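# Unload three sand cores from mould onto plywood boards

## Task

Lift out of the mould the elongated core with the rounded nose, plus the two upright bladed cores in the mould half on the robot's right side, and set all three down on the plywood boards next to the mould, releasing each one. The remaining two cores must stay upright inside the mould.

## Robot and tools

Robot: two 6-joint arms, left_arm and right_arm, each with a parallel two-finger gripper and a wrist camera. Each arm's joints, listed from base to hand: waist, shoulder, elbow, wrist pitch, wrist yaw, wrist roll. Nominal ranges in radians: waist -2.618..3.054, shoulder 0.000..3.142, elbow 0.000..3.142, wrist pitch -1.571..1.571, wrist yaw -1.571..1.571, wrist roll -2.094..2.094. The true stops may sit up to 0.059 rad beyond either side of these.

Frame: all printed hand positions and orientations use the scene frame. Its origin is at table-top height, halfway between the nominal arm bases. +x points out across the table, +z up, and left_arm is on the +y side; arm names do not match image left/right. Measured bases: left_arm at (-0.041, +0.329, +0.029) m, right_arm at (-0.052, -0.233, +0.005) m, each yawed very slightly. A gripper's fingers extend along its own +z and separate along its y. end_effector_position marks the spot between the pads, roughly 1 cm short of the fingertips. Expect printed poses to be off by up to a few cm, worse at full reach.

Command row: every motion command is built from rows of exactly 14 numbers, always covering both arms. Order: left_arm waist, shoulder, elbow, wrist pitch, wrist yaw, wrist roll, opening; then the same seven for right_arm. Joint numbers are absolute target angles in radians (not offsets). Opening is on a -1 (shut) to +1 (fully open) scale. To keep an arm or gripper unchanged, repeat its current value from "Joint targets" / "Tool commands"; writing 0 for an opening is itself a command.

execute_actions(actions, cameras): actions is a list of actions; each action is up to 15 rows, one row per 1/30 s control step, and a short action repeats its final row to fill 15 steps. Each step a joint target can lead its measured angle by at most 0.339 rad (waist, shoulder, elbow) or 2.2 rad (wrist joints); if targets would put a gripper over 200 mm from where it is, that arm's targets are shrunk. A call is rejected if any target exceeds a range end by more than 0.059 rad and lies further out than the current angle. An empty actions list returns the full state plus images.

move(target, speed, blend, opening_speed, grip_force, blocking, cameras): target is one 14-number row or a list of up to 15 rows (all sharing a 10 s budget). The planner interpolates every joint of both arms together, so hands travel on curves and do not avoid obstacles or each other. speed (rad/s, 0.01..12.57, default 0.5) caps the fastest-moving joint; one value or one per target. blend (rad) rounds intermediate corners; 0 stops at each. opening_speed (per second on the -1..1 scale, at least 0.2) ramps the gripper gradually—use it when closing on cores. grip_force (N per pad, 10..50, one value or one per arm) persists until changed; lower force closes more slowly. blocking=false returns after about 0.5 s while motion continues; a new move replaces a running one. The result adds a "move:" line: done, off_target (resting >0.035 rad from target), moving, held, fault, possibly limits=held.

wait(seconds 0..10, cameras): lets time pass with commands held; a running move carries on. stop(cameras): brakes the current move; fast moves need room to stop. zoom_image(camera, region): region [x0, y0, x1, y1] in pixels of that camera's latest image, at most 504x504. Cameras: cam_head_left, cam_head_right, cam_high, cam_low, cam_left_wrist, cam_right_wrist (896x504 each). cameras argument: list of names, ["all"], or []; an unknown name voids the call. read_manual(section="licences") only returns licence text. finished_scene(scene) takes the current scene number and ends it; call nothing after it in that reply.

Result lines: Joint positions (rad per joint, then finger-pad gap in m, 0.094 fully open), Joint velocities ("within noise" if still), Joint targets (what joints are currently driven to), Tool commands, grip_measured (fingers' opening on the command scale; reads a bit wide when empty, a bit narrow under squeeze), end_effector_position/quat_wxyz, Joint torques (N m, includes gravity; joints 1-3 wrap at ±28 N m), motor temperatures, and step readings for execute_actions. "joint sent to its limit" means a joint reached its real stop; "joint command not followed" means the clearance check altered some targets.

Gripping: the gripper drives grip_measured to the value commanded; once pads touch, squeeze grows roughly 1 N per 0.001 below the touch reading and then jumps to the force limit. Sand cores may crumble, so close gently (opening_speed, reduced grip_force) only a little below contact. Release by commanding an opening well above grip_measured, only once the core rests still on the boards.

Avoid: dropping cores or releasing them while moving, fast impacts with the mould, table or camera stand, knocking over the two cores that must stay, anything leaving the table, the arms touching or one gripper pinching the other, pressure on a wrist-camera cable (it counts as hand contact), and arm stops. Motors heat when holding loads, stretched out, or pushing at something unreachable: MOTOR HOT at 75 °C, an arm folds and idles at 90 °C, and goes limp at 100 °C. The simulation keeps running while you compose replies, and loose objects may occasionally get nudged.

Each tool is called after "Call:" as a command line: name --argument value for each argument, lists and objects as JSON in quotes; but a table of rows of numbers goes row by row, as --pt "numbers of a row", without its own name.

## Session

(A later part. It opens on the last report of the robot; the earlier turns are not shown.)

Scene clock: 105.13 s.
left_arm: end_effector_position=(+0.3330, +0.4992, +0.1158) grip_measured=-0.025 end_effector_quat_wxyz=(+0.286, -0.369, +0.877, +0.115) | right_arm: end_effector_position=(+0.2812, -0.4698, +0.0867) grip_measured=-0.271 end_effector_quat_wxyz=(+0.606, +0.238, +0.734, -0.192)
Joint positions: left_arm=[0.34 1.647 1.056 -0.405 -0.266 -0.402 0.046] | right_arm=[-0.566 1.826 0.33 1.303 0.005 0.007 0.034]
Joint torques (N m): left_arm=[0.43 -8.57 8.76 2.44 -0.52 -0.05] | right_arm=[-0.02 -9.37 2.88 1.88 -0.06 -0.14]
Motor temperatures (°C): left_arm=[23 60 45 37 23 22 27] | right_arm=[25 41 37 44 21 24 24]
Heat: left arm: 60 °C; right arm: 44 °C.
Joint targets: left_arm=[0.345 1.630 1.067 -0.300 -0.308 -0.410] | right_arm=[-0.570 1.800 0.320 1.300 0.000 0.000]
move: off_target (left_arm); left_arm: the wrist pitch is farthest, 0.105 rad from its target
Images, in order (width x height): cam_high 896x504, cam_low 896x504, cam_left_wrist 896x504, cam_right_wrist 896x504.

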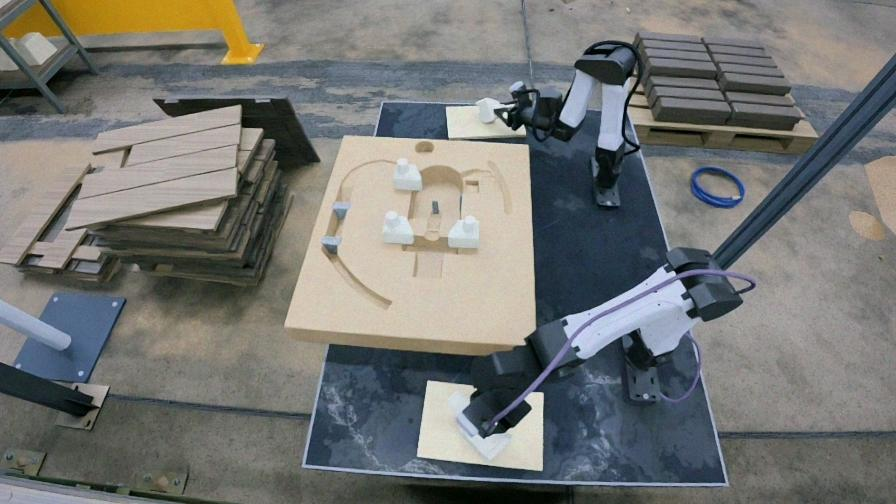

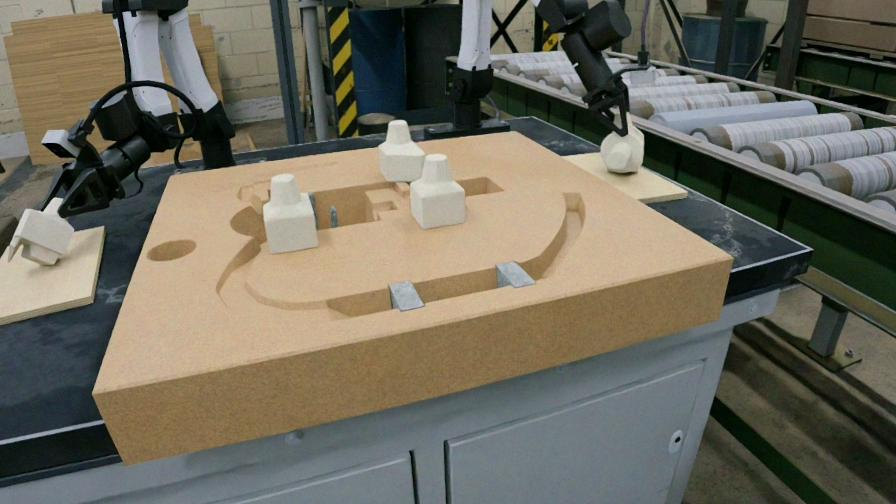

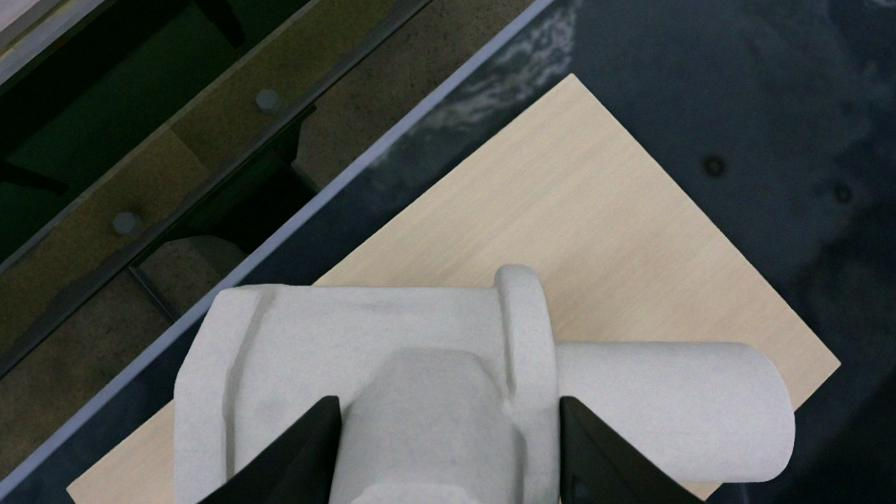

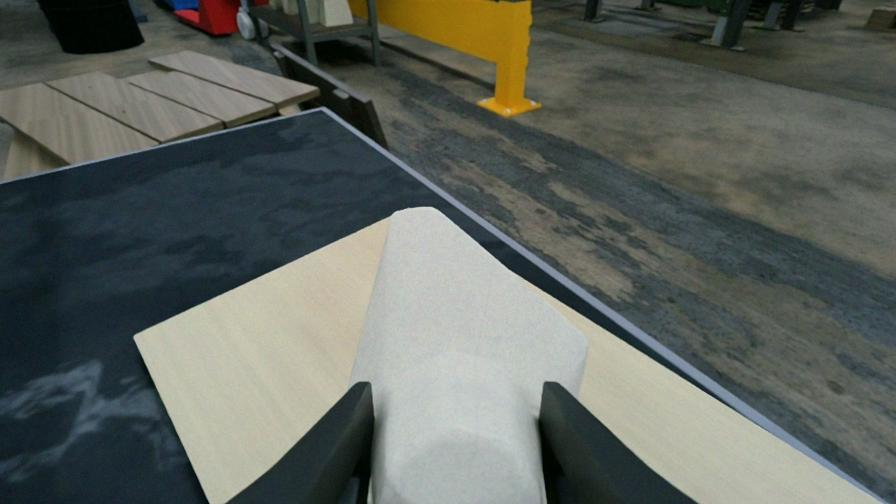

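Call:
move --pt "0.318 1.605 1.067 -0.32 -0.308 -0.41 -0.7 -0.57 1.84 0.3 1.33 0 0 -0.7" --pt "0.318 1.645 1.015 -0.24 -0.308 -0.41 -0.7 -0.57 1.932 0.268 1.414 0 0 -0.7" --cameras '["cam_left_wrist","cam_right_wrist","cam_low","cam_high"]' --speed '[0.15,0.12]'

Call:
zoom_image --camera "cam_high" --region '[380, 280, 600, 480]'

Call:
zoom_image --camera "cam_low" --region '[500, 50, 720, 230]'

Call:
zoom_image --camera "cam_low" --region '[0, 100, 200, 330]'

Scene clock: 117.67 s.
left_arm: end_effector_position=(+0.3367, +0.4944, +0.1103) grip_measured=-0.025 end_effector_quat_wxyz=(+0.300, -0.363, +0.875, +0.117) | right_arm: end_effector_position=(+0.2678, -0.4602, +0.0534) grip_measured=-0.291 end_effector_quat_wxyz=(+0.574, +0.242, +0.760, -0.186)
Joint positions: left_arm=[0.321 1.647 1.016 -0.339 -0.279 -0.402 0.046] | right_arm=[-0.566 1.901 0.279 1.347 0.005 -0.003 0.033]
Joint torques (N m): left_arm=[-0.36 -7.2 7.68 2.42 -0.37 -0.06] | right_arm=[-0.06 -3.7 2.26 2.53 -0.07 -0.05]
Motor temperatures (°C): left_arm=[23 54 45 40 23 22 27] | right_arm=[25 40 35 42 21 24 24]
Heat: left arm: 54 °C; right arm: 42 °C.
Joint targets: left_arm=[0.318 1.645 1.015 -0.240 -0.308 -0.410] | right_arm=[-0.570 1.932 0.268 1.414 0.000 0.000]
move: off_target (left_arm, right_arm); left_arm: the wrist pitch is farthest, 0.099 rad from its target; right_arm: the wrist pitch is farthest, 0.067 rad from its target
Images, in order (width x height): cam_high 896x504, cam_low 896x504, cam_left_wrist 896x504, cam_right_wrist 896x504.

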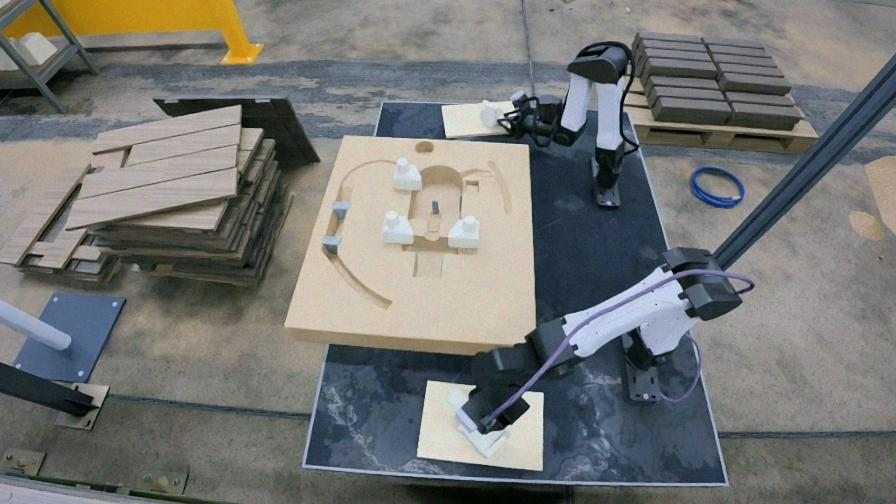

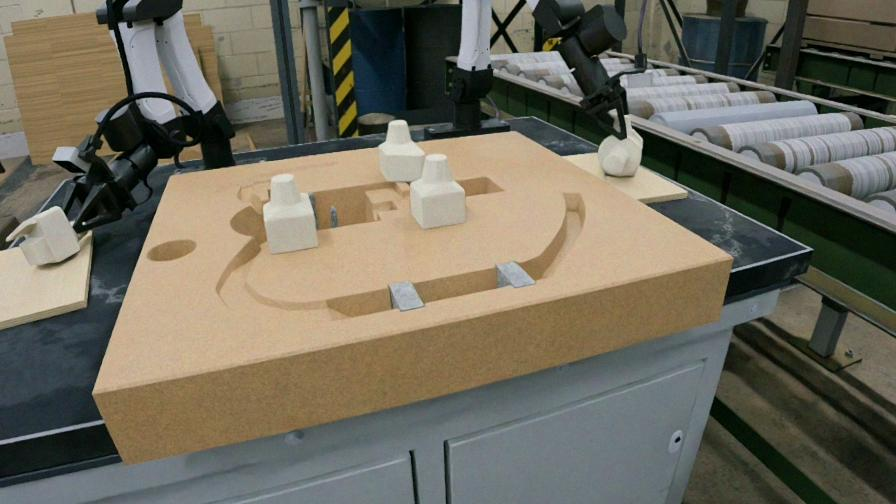

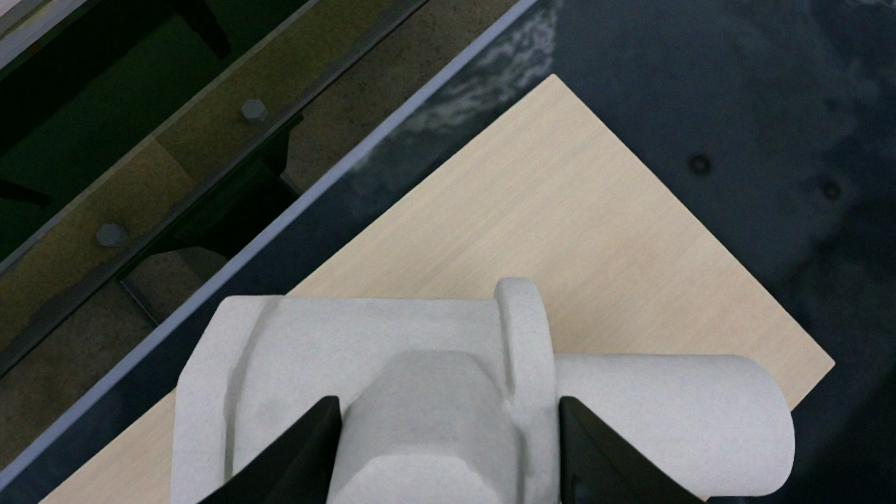

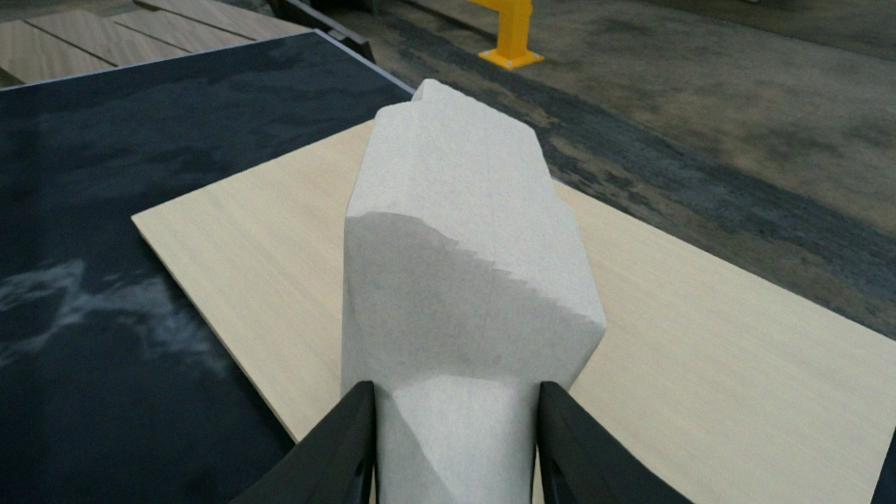

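Scaled by 2.291 from the camera's 896x504 image, which has a finer 1280x720 frame.

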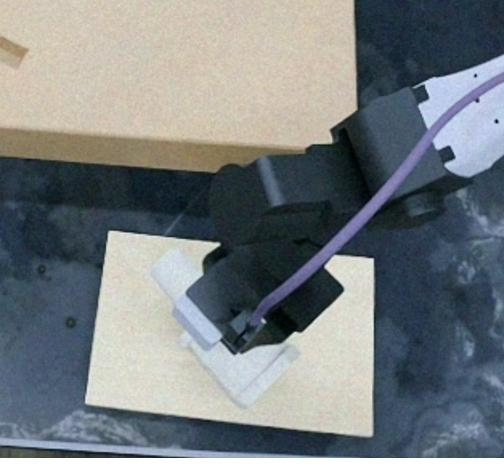

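Scaled by 2.291 from the camera's 896x504 image, which has a finer 1280x720 frame.

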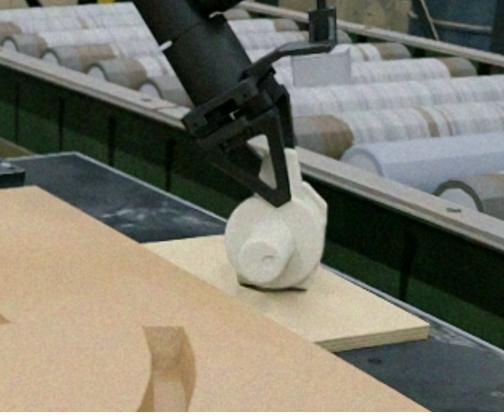

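Scaled by 2.191 from the camera's 896x504 image, which has a finer 1280x720 frame.

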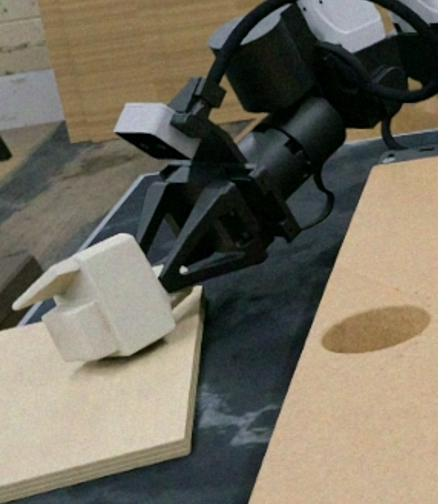

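Call:
move --pt "0.318 1.66 0.98 -0.20 -0.308 -0.41 -0.7 -0.57 1.945 0.265 1.414 0 0 -0.7" --pt "0.318 1.66 0.98 -0.20 -0.308 -0.41 0.5 -0.57 1.945 0.265 1.414 0 0 0.2" --pt "0.318 1.60 1.19 -0.49 -0.308 -0.41 0.5 -0.57 1.65 0.275 1.25 0 0 0.2" --pt "0.318 1.50 1.4 -0.7 -0.308 -0.41 0.5 -0.3 1.6 1.3 -0.2 0 0 1" --cameras '["cam_left_wrist","cam_right_wrist","cam_low","cam_high"]' --speed '[0.1,0.2,0.3,0.7]' --opening_speed 0.5

Call:
zoom_image --camera "cam_high" --region '[380, 280, 600, 480]'

Call:
zoom_image --camera "cam_low" --region '[500, 50, 720, 230]'

Call:
zoom_image --camera "cam_high" --region '[420, 50, 580, 160]'

Scene clock: 134.07 s.
left_arm: end_effector_position=(+0.3448, +0.4982, +0.2506) grip_measured=+0.498 end_effector_quat_wxyz=(+0.362, -0.364, +0.850, +0.118) | right_arm: end_effector_position=(+0.4149, -0.4051, +0.2258) grip_measured=+0.998 end_effector_quat_wxyz=(+0.483, +0.151, +0.858, -0.087)
Joint positions: left_arm=[0.317 1.518 1.37 -0.689 -0.295 -0.402 0.07] | right_arm=[-0.303 1.625 1.275 -0.196 -0.001 -0.005 0.094]
Joint torques (N m): left_arm=[-0.09 -7.95 11.08 1.53 -0.2 -0.05] | right_arm=[0.62 -11.58 8.84 1.77 -0.03 -0.03]
Motor temperatures (°C): left_arm=[23 49 44 39 23 22 27] | right_arm=[25 40 35 43 21 24 23]
Heat: left arm: 49 °C; right arm: 43 °C.
Joint targets: left_arm=[0.318 1.500 1.400 -0.700 -0.308 -0.410] | right_arm=[-0.300 1.600 1.300 -0.200 0.000 0.000]
move: done; target 2's new numbers were sent with left_arm's wrist pitch 0.079 rad from that target
Images, in order (width x height): cam_high 896x504, cam_low 896x504, cam_left_wrist 896x504, cam_right_wrist 896x504.

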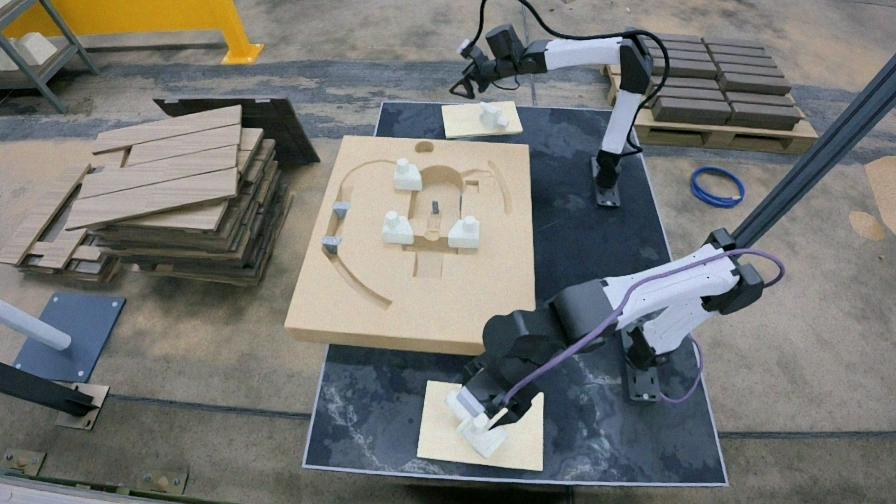

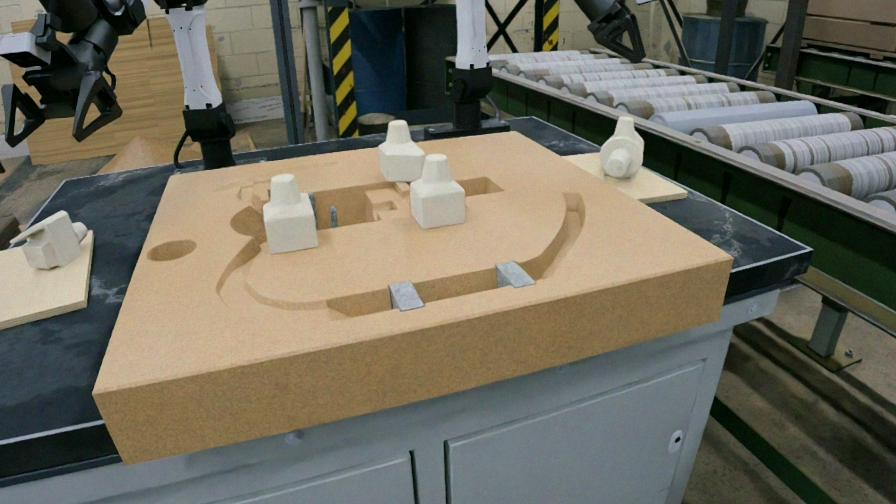

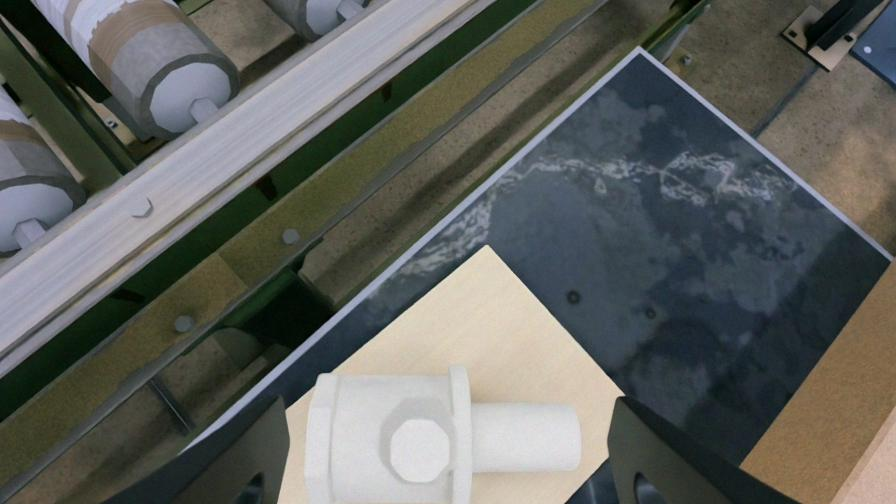

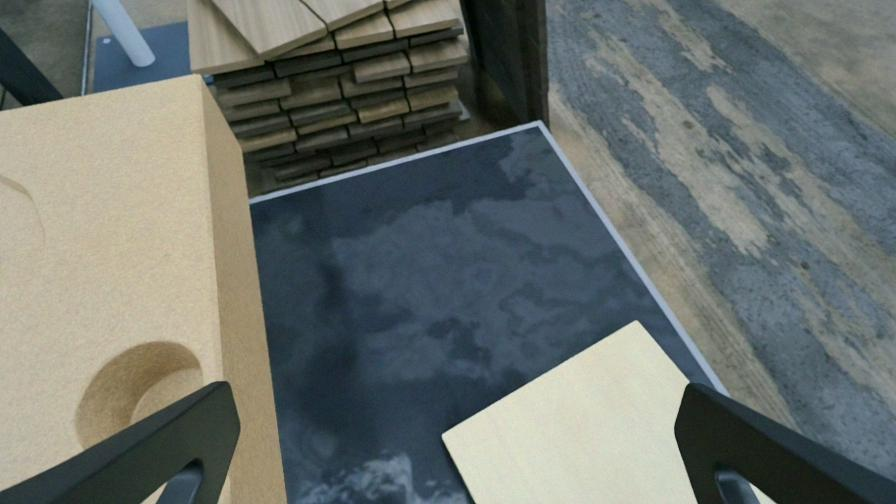

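Scaled by 2.291 from the camera's 896x504 image, which has a finer 1280x720 frame.

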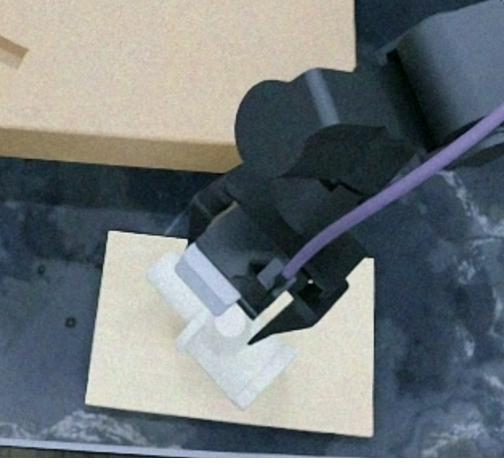

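Scaled by 2.291 from the camera's 896x504 image, which has a finer 1280x720 frame.

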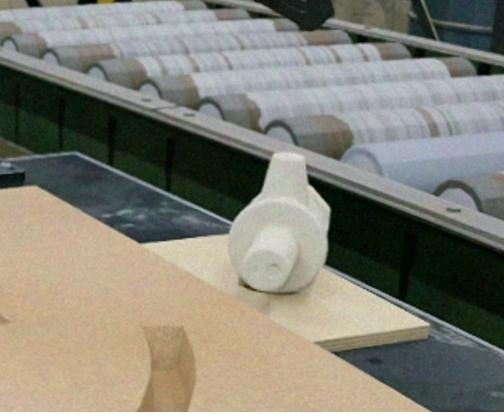

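Scaled by 3.150 from the camera's 896x504 image, which has a finer 1280x720 frame.

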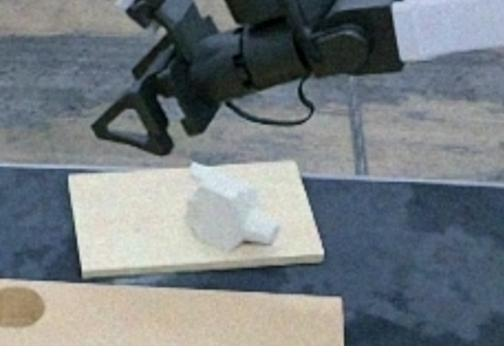

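Call:
move --pt "0.318 1.50 1.4 -0.7 -0.308 -0.41 0.5 0.0 1.8 1.75 -0.6 0 0 1" --pt "0.318 1.50 1.4 -0.7 -0.308 -0.41 0.5 0.216 2.185 2.007 -0.422 0 0 1" --pt "0.318 1.50 1.4 -0.7 -0.308 -0.41 0.5 0.216 2.19 1.76 -0.17 0 0 1" --cameras '["cam_right_wrist","cam_low"]' --speed '[0.7,0.5,0.3]' --blend '[0.1,0.03,0]'

Call:
zoom_image --camera "cam_low" --region '[200, 100, 400, 270]'

Scene clock: 144.20 s.
left_arm: end_effector_position=(+0.3448, +0.4982, +0.2506) grip_measured=+0.498 end_effector_quat_wxyz=(+0.362, -0.364, +0.850, +0.118) | right_arm: end_effector_position=(+0.5625, -0.1281, +0.1524) grip_measured=+0.998 end_effector_quat_wxyz=(+0.463, -0.077, +0.882, +0.038)
Joint positions: left_arm=[0.317 1.518 1.37 -0.689 -0.295 -0.402 0.07] | right_arm=[0.22 2.176 1.766 -0.194 0 -0.005 0.094]
Joint torques (N m): left_arm=[-0.01 -7.91 11.1 1.52 -0.19 -0.07] | right_arm=[0.03 -12.88 6.48 1.94 -0.05 -0.05]
Heat: left arm: 48 °C; right arm: 41 °C.
Joint targets: left_arm=[0.318 1.500 1.400 -0.700 -0.308 -0.410] | right_arm=[0.216 2.190 1.760 -0.170 0.000 0.000]
move: done
Images, in order (width x height): cam_low 896x504, cam_right_wrist 896x504.

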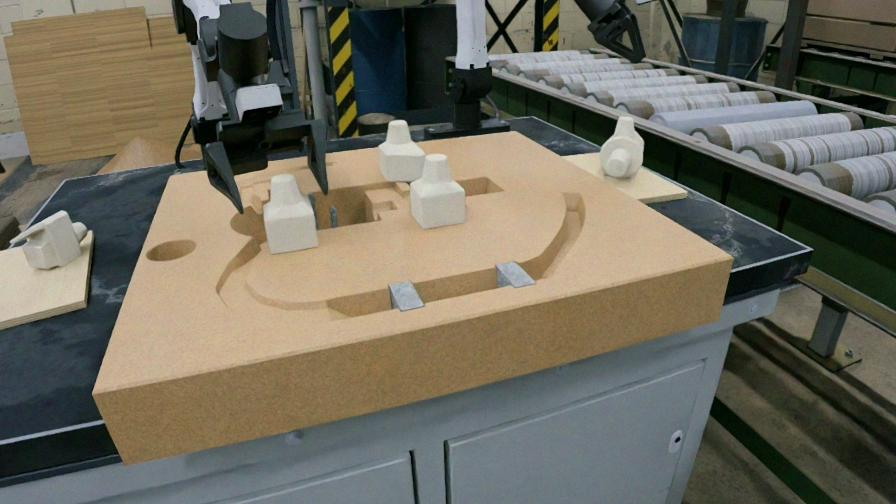

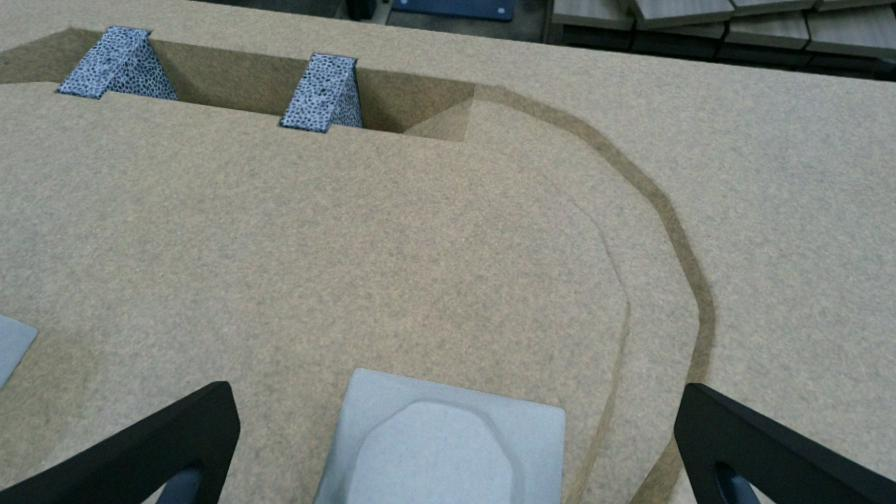

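Scaled by 2.520 from the camera's 896x504 image, which has a finer 1280x720 frame.

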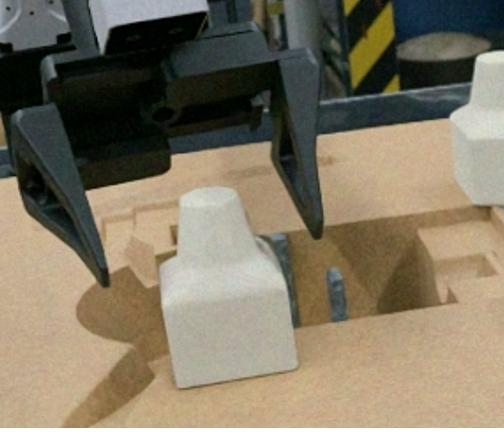

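Call:
move --pt "0.318 1.50 1.4 -0.7 -0.308 -0.41 0.5 0.225 2.19 1.733 -0.144 0 0 0.6" --pt "0.318 1.50 1.4 -0.7 -0.308 -0.41 0.5 0.225 2.19 1.733 -0.144 0 0 -0.7" --pt "0.318 1.50 1.4 -0.7 -0.308 -0.41 0.5 0.225 2.185 2.007 -0.422 0 0 -0.7" --pt "0.318 1.50 1.4 -0.7 -0.308 -0.41 0.5 0.225 2.246 2.33 -0.6845 0 0 -0.7" --cameras '["cam_right_wrist","cam_low"]' --speed '[0.3,0.3,0.35,0.35]' --opening_speed 0.9

Scene clock: 157.13 s.
left_arm: end_effector_position=(+0.3447, +0.4981, +0.2505) grip_measured=+0.498 end_effector_quat_wxyz=(+0.362, -0.364, +0.850, +0.118) | right_arm: end_effector_position=(+0.5570, -0.1270, +0.2368) grip_measured=-0.264 end_effector_quat_wxyz=(+0.424, -0.080, +0.901, +0.035)
Joint positions: left_arm=[0.317 1.518 1.37 -0.689 -0.295 -0.402 0.07] | right_arm=[0.223 2.244 2.285 -0.733 0.001 -0.005 0.035]
Joint torques (N m): left_arm=[-0.01 -7.98 11.12 1.55 -0.2 -0.07] | right_arm=[0.47 -14.35 10.06 2.15 -0.03 -0.05]
Heat: left arm: 47 °C; right arm: 43 °C.
Joint targets: left_arm=[0.318 1.500 1.400 -0.700 -0.308 -0.410] | right_arm=[0.225 2.246 2.330 -0.685 0.000 0.000]
move: off_target (right_arm); right_arm: the wrist pitch is farthest, 0.049 rad from its target
Images, in order (width x height): cam_low 896x504, cam_right_wrist 896x504.

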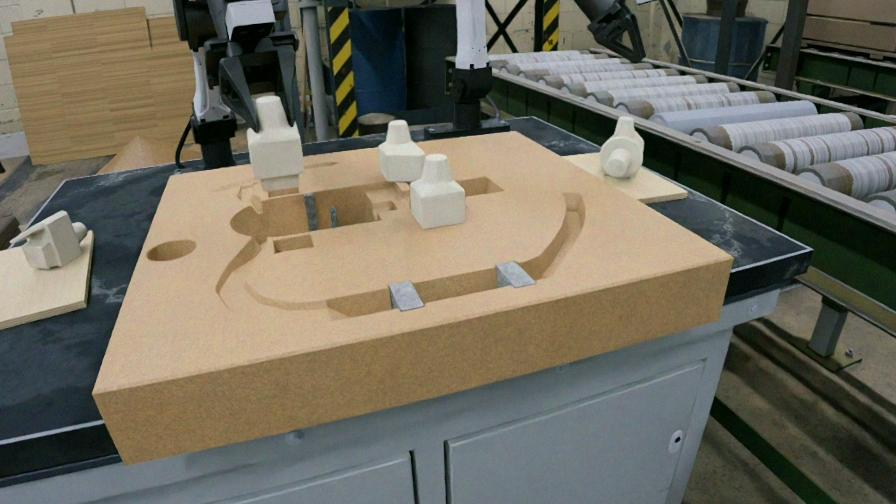

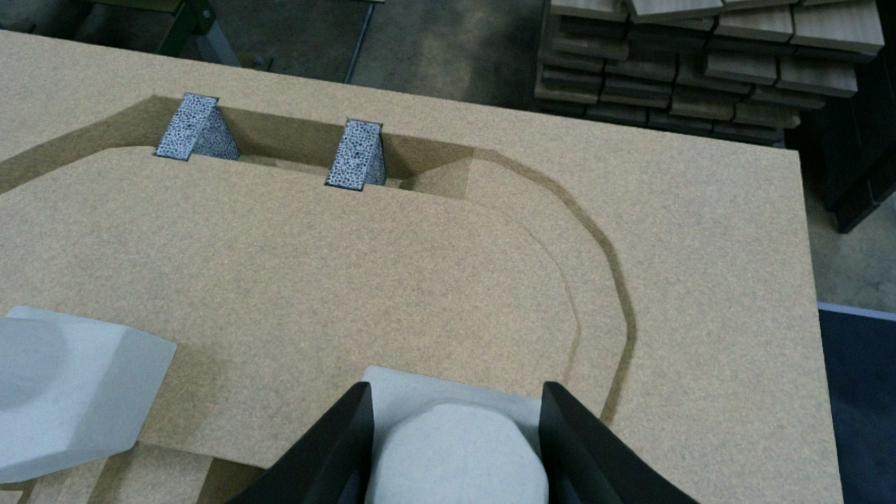

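Call:
move --pt "0.318 1.50 1.4 -0.7 -0.308 -0.41 0.5 0.225 1.4326 1.272 -0.44 0 0 -0.7" --pt "0.318 1.50 1.4 -0.7 -0.308 -0.41 0.5 -0.40 1.4326 1.272 -0.44 0 0 -0.7" --pt "0.318 1.50 1.4 -0.7 -0.308 -0.41 0.5 -0.43 2.267 2.203 -1.09 0 0 -0.7" --cameras '["cam_right_wrist"]' --speed '[0.6,0.6,0.5]' --blend '[0.08,0.08,0]'

Call:
move --pt "0.318 1.50 1.4 -0.7 -0.308 -0.41 0.5 -0.43 2.364 2.167 -1.0 0 0 -0.7" --pt "0.318 1.50 1.4 -0.7 -0.308 -0.41 0.5 -0.43 2.39 2.11 -0.95 0 0 -0.7" --cameras '["cam_right_wrist","cam_low","cam_high"]' --speed 0.13 --blend '[0.02,0]'

Call:
zoom_image --camera "cam_low" --region '[0, 100, 200, 330]'

Call:
zoom_image --camera "cam_high" --region '[420, 50, 580, 160]'

Scene clock: 175.63 s.
left_arm: end_effector_position=(+0.3447, +0.4981, +0.2505) grip_measured=+0.498 end_effector_quat_wxyz=(+0.362, -0.364, +0.850, +0.118) | right_arm: end_effector_position=(+0.4184, -0.4745, +0.1220) grip_measured=-0.264 end_effector_quat_wxyz=(+0.176, +0.228, +0.957, -0.043)
Joint positions: left_arm=[0.317 1.518 1.37 -0.689 -0.295 -0.402 0.07] | right_arm=[-0.424 2.27 2.161 -1.098 0.001 -0.005 0.035]
Joint torques (N m): left_arm=[0.06 -8.01 11.07 1.52 -0.2 -0.06] | right_arm=[-0.36 -14.42 9.37 1.05 -0.04 0]
Motor temperatures (°C): left_arm=[23 45 48 36 22 22 26] | right_arm=[25 46 41 42 21 24 24]
Heat: left arm: 48 °C; right arm: 46 °C.
Joint targets: left_arm=[0.318 1.500 1.400 -0.700 -0.308 -0.410] | right_arm=[-0.430 2.267 2.203 -1.090 0.000 0.000]
move: off_target (right_arm); right_arm: the elbow is farthest, 0.042 rad from its target
Images, in order (width x height): cam_right_wrist 896x504.

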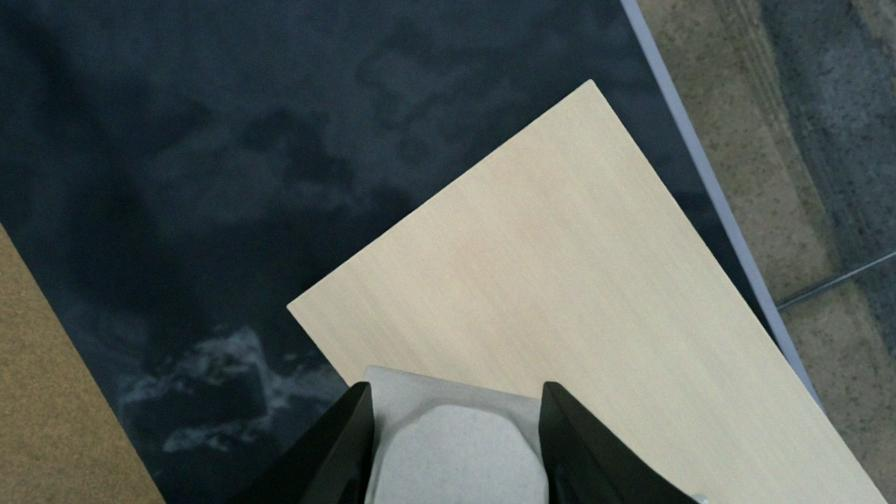

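Scene clock: 177.33 s.
left_arm: end_effector_position=(+0.3447, +0.4981, +0.2505) grip_measured=+0.498 end_effector_quat_wxyz=(+0.362, -0.364, +0.850, +0.118) | right_arm: end_effector_position=(+0.4412, -0.4850, +0.0768) grip_measured=-0.267 end_effector_quat_wxyz=(+0.188, +0.227, +0.955, -0.044)
Joint positions: left_arm=[0.317 1.518 1.37 -0.689 -0.295 -0.402 0.07] | right_arm=[-0.424 2.36 2.127 -0.95 -0.005 -0.005 0.034]
Joint torques (N m): left_arm=[-0.02 -7.97 11.08 1.54 -0.21 -0.05] | right_arm=[-0.28 -11.92 4.96 1.02 0.06 0.01]
Heat: left arm: 49 °C; right arm: 46 °C.
Joint targets: left_arm=[0.318 1.500 1.400 -0.700 -0.308 -0.410] | right_arm=[-0.430 2.390 2.110 -0.950 0.000 0.000]
move: done
Images, in order (width x height): cam_high 896x504, cam_low 896x504, cam_right_wrist 896x504.

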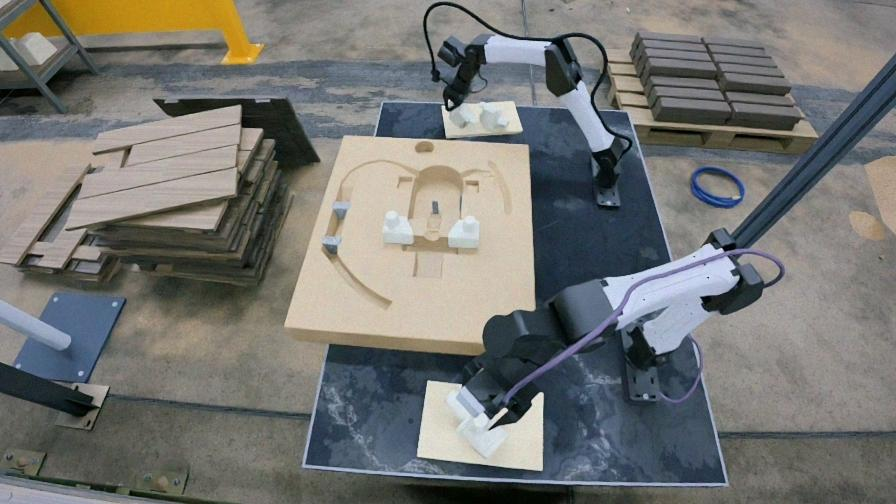

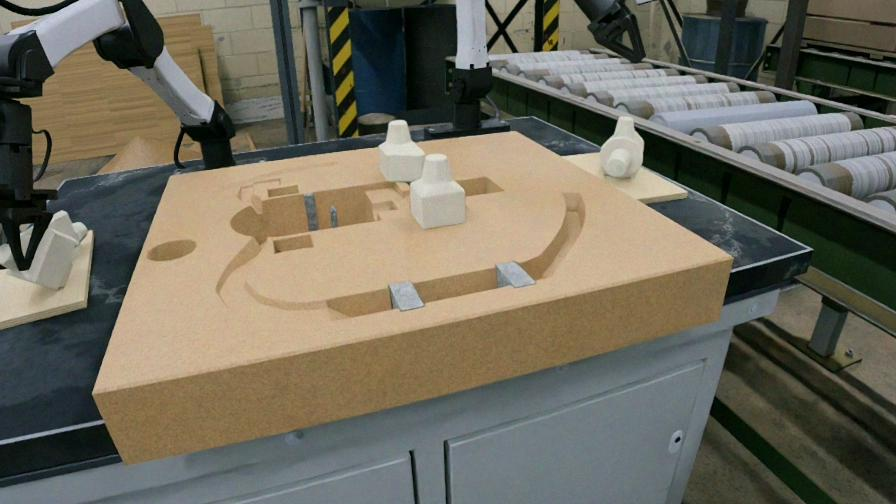

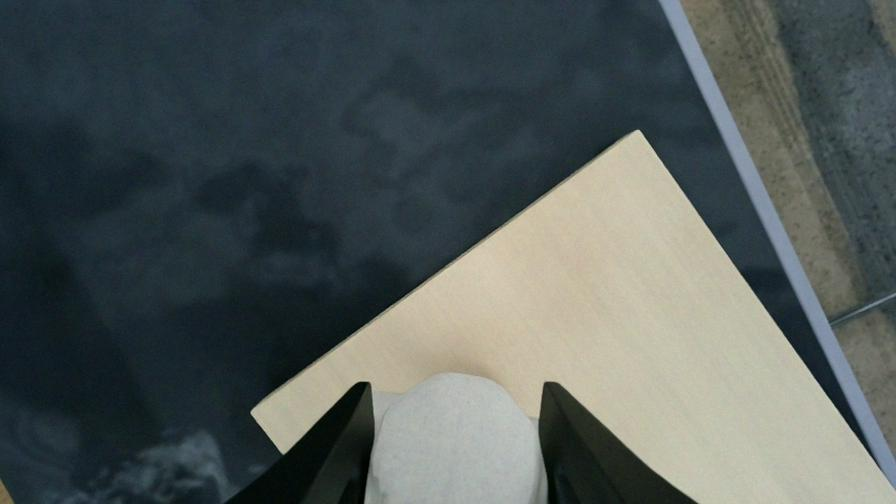

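Scaled by 2.191 from the camera's 896x504 image, which has a finer 1280x720 frame.

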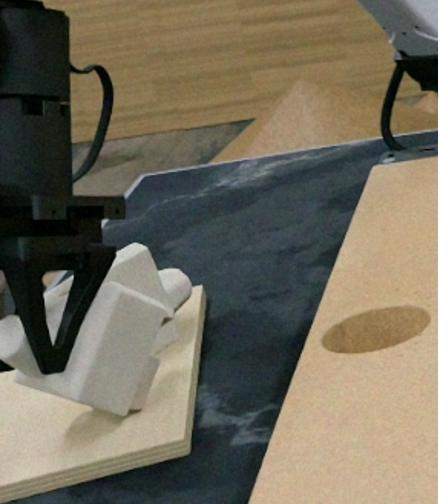

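Scaled by 3.150 from the camera's 896x504 image, which has a finer 1280x720 frame.

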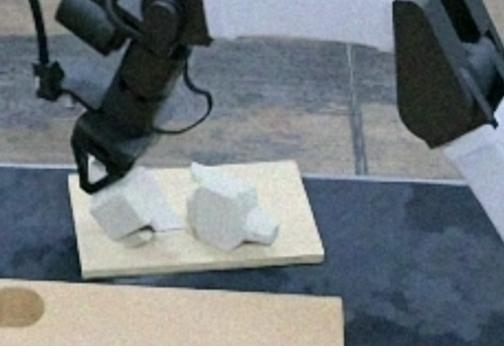

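Call:
move --pt "0.318 1.50 1.4 -0.7 -0.308 -0.41 0.5 -0.43 2.42 2.08 -0.95 0 0 -0.7" --pt "0.318 1.50 1.4 -0.7 -0.308 -0.41 0.5 -0.43 2.43 2.03 -0.93 0 0 -0.7" --pt "0.318 1.50 1.4 -0.7 -0.308 -0.41 0.5 -0.43 2.44 1.98 -0.9 0 0 -0.7" --cameras '["cam_right_wrist","cam_low","cam_high"]' --speed 0.13 --blend '[0.02,0.02,0]'

Call:
zoom_image --camera "cam_low" --region '[0, 100, 200, 330]'

Call:
zoom_image --camera "cam_high" --region '[420, 50, 580, 160]'

Scene clock: 186.97 s.
left_arm: end_effector_position=(+0.3447, +0.4981, +0.2505) grip_measured=+0.498 end_effector_quat_wxyz=(+0.362, -0.364, +0.850, +0.118) | right_arm: end_effector_position=(+0.4518, -0.4879, +0.0662) grip_measured=-0.270 end_effector_quat_wxyz=(+0.216, +0.228, +0.949, -0.043)
Joint positions: left_arm=[0.317 1.518 1.37 -0.689 -0.295 -0.402 0.07] | right_arm=[-0.424 2.353 2.05 -0.825 -0.018 0.002 0.034]
Joint torques (N m): left_arm=[-0.08 -7.97 11.06 1.54 -0.2 -0.07] | right_arm=[-0.54 -6.2 1.1 0.42 0.14 -0.16]
Heat: left arm: 49 °C; right arm: 47 °C.
Joint targets: left_arm=[0.318 1.500 1.400 -0.700 -0.308 -0.410] | right_arm=[-0.430 2.440 1.980 -0.900 0.000 0.000]
move: off_target (right_arm); blend cut to 0.015 rad at target 1; right_arm: the shoulder is farthest, 0.087 rad from its target
Images, in order (width x height): cam_high 896x504, cam_low 896x504, cam_right_wrist 896x504.

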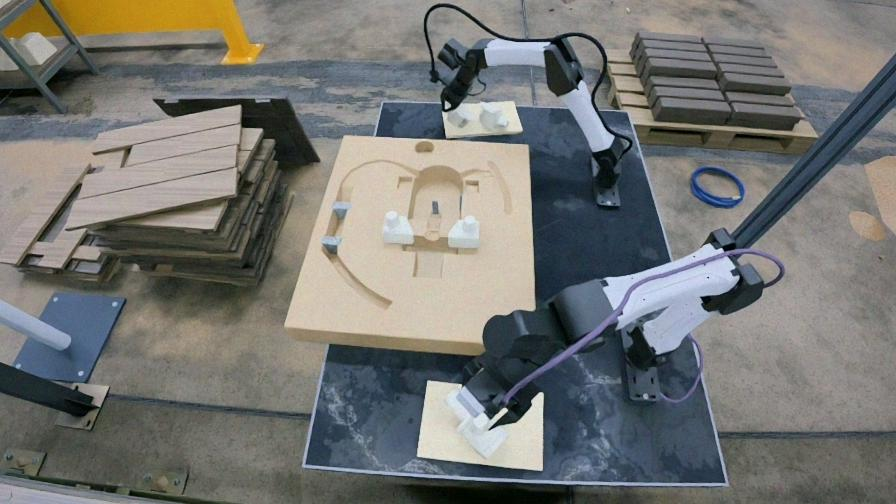

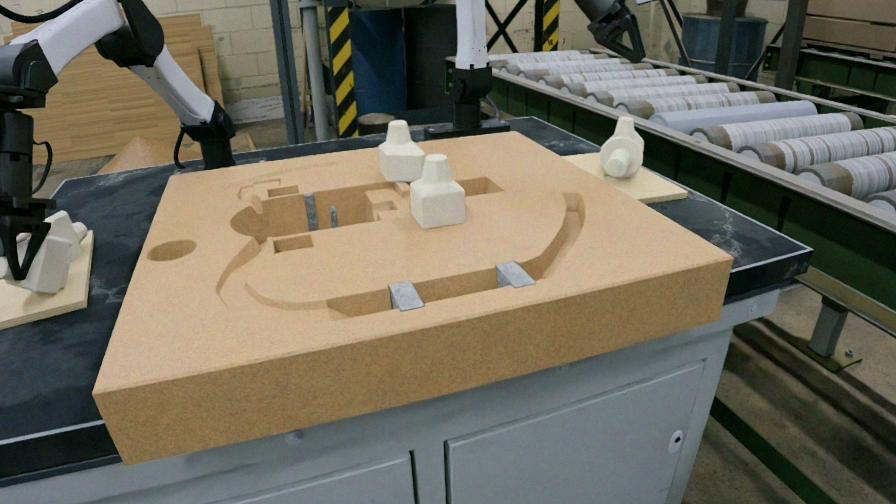

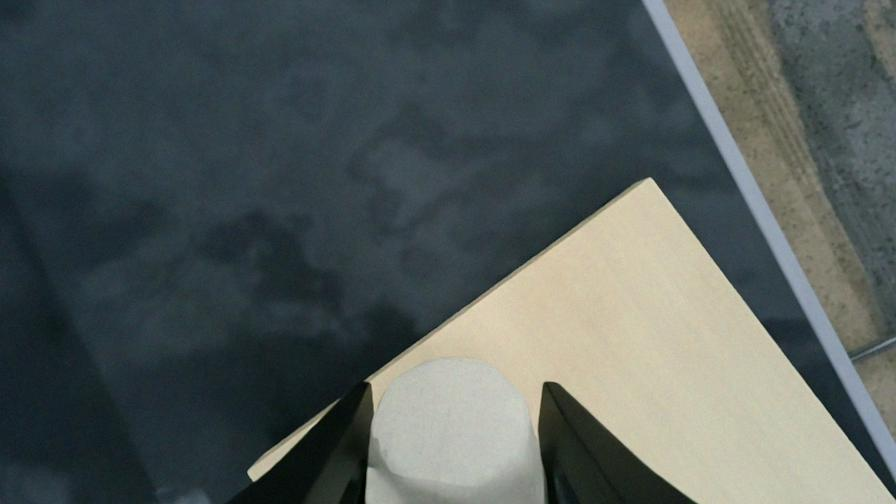

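Scaled by 2.191 from the camera's 896x504 image, which has a finer 1280x720 frame.

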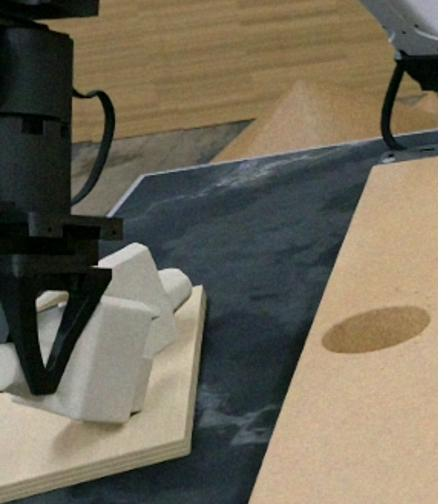

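Scaled by 3.150 from the camera's 896x504 image, which has a finer 1280x720 frame.

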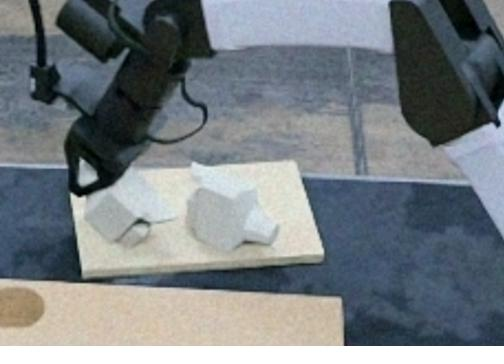

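Call:
move --target '[0.318,1.50,1.4,-0.7,-0.308,-0.41,0.5,-0.43,2.45,1.91,-0.90,0,0,-0.7]' --cameras '["cam_right_wrist","cam_low"]' --speed 0.13

Call:
zoom_image --camera "cam_low" --region '[0, 100, 200, 330]'

Scene clock: 194.40 s.
left_arm: end_effector_position=(+0.3447, +0.4981, +0.2505) grip_measured=+0.498 end_effector_quat_wxyz=(+0.362, -0.364, +0.850, +0.118) | right_arm: end_effector_position=(+0.4489, -0.4858, +0.0633) grip_measured=-0.270 end_effector_quat_wxyz=(+0.219, +0.230, +0.947, -0.040)
Joint positions: left_arm=[0.317 1.518 1.37 -0.689 -0.295 -0.402 0.07] | right_arm=[-0.425 2.331 1.999 -0.79 -0.024 0.006 0.034]
Joint torques (N m): left_arm=[0.02 -7.95 11.1 1.52 -0.2 -0.05] | right_arm=[-0.18 -2.95 -0.17 0.16 0.25 -0.15]
Motor temperatures (°C): left_arm=[23 44 49 35 22 22 26] | right_arm=[25 45 37 37 21 24 24]
Heat: left arm: 49 °C; right arm: 45 °C.
Joint targets: left_arm=[0.318 1.500 1.400 -0.700 -0.308 -0.410] | right_arm=[-0.430 2.450 1.910 -0.900 0.000 0.000]
move: off_target (right_arm); right_arm: the shoulder is farthest, 0.119 rad from its target
Images, in order (width x height): cam_low 896x504, cam_right_wrist 896x504.

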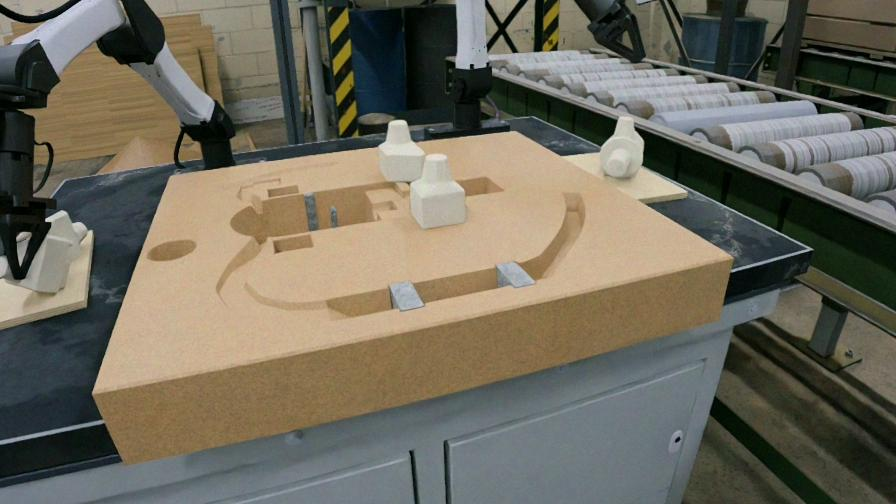

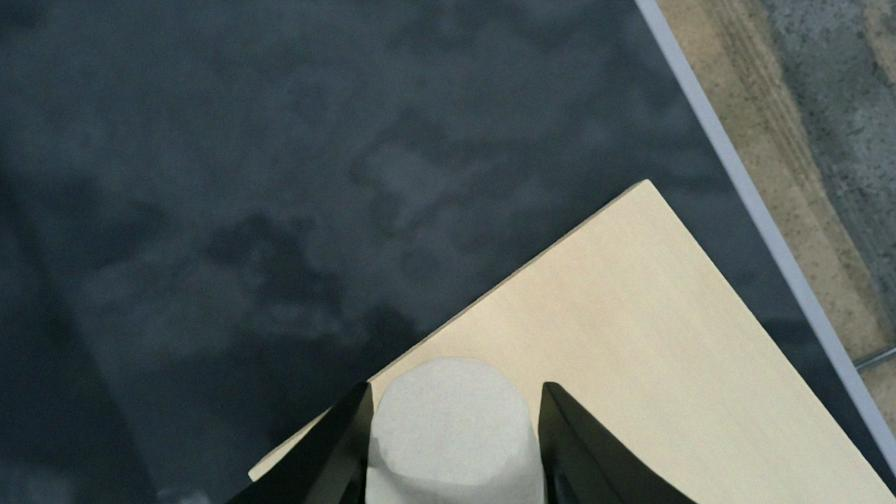

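Scaled by 2.191 from the camera's 896x504 image, which has a finer 1280x720 frame.

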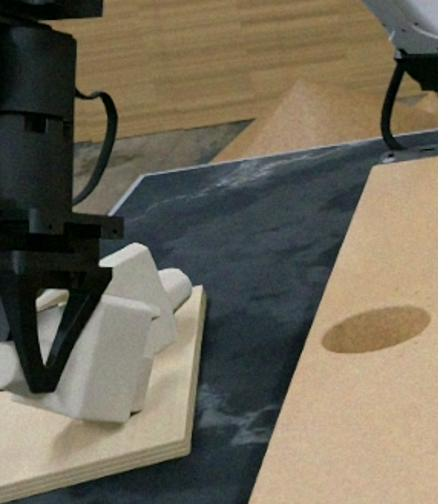

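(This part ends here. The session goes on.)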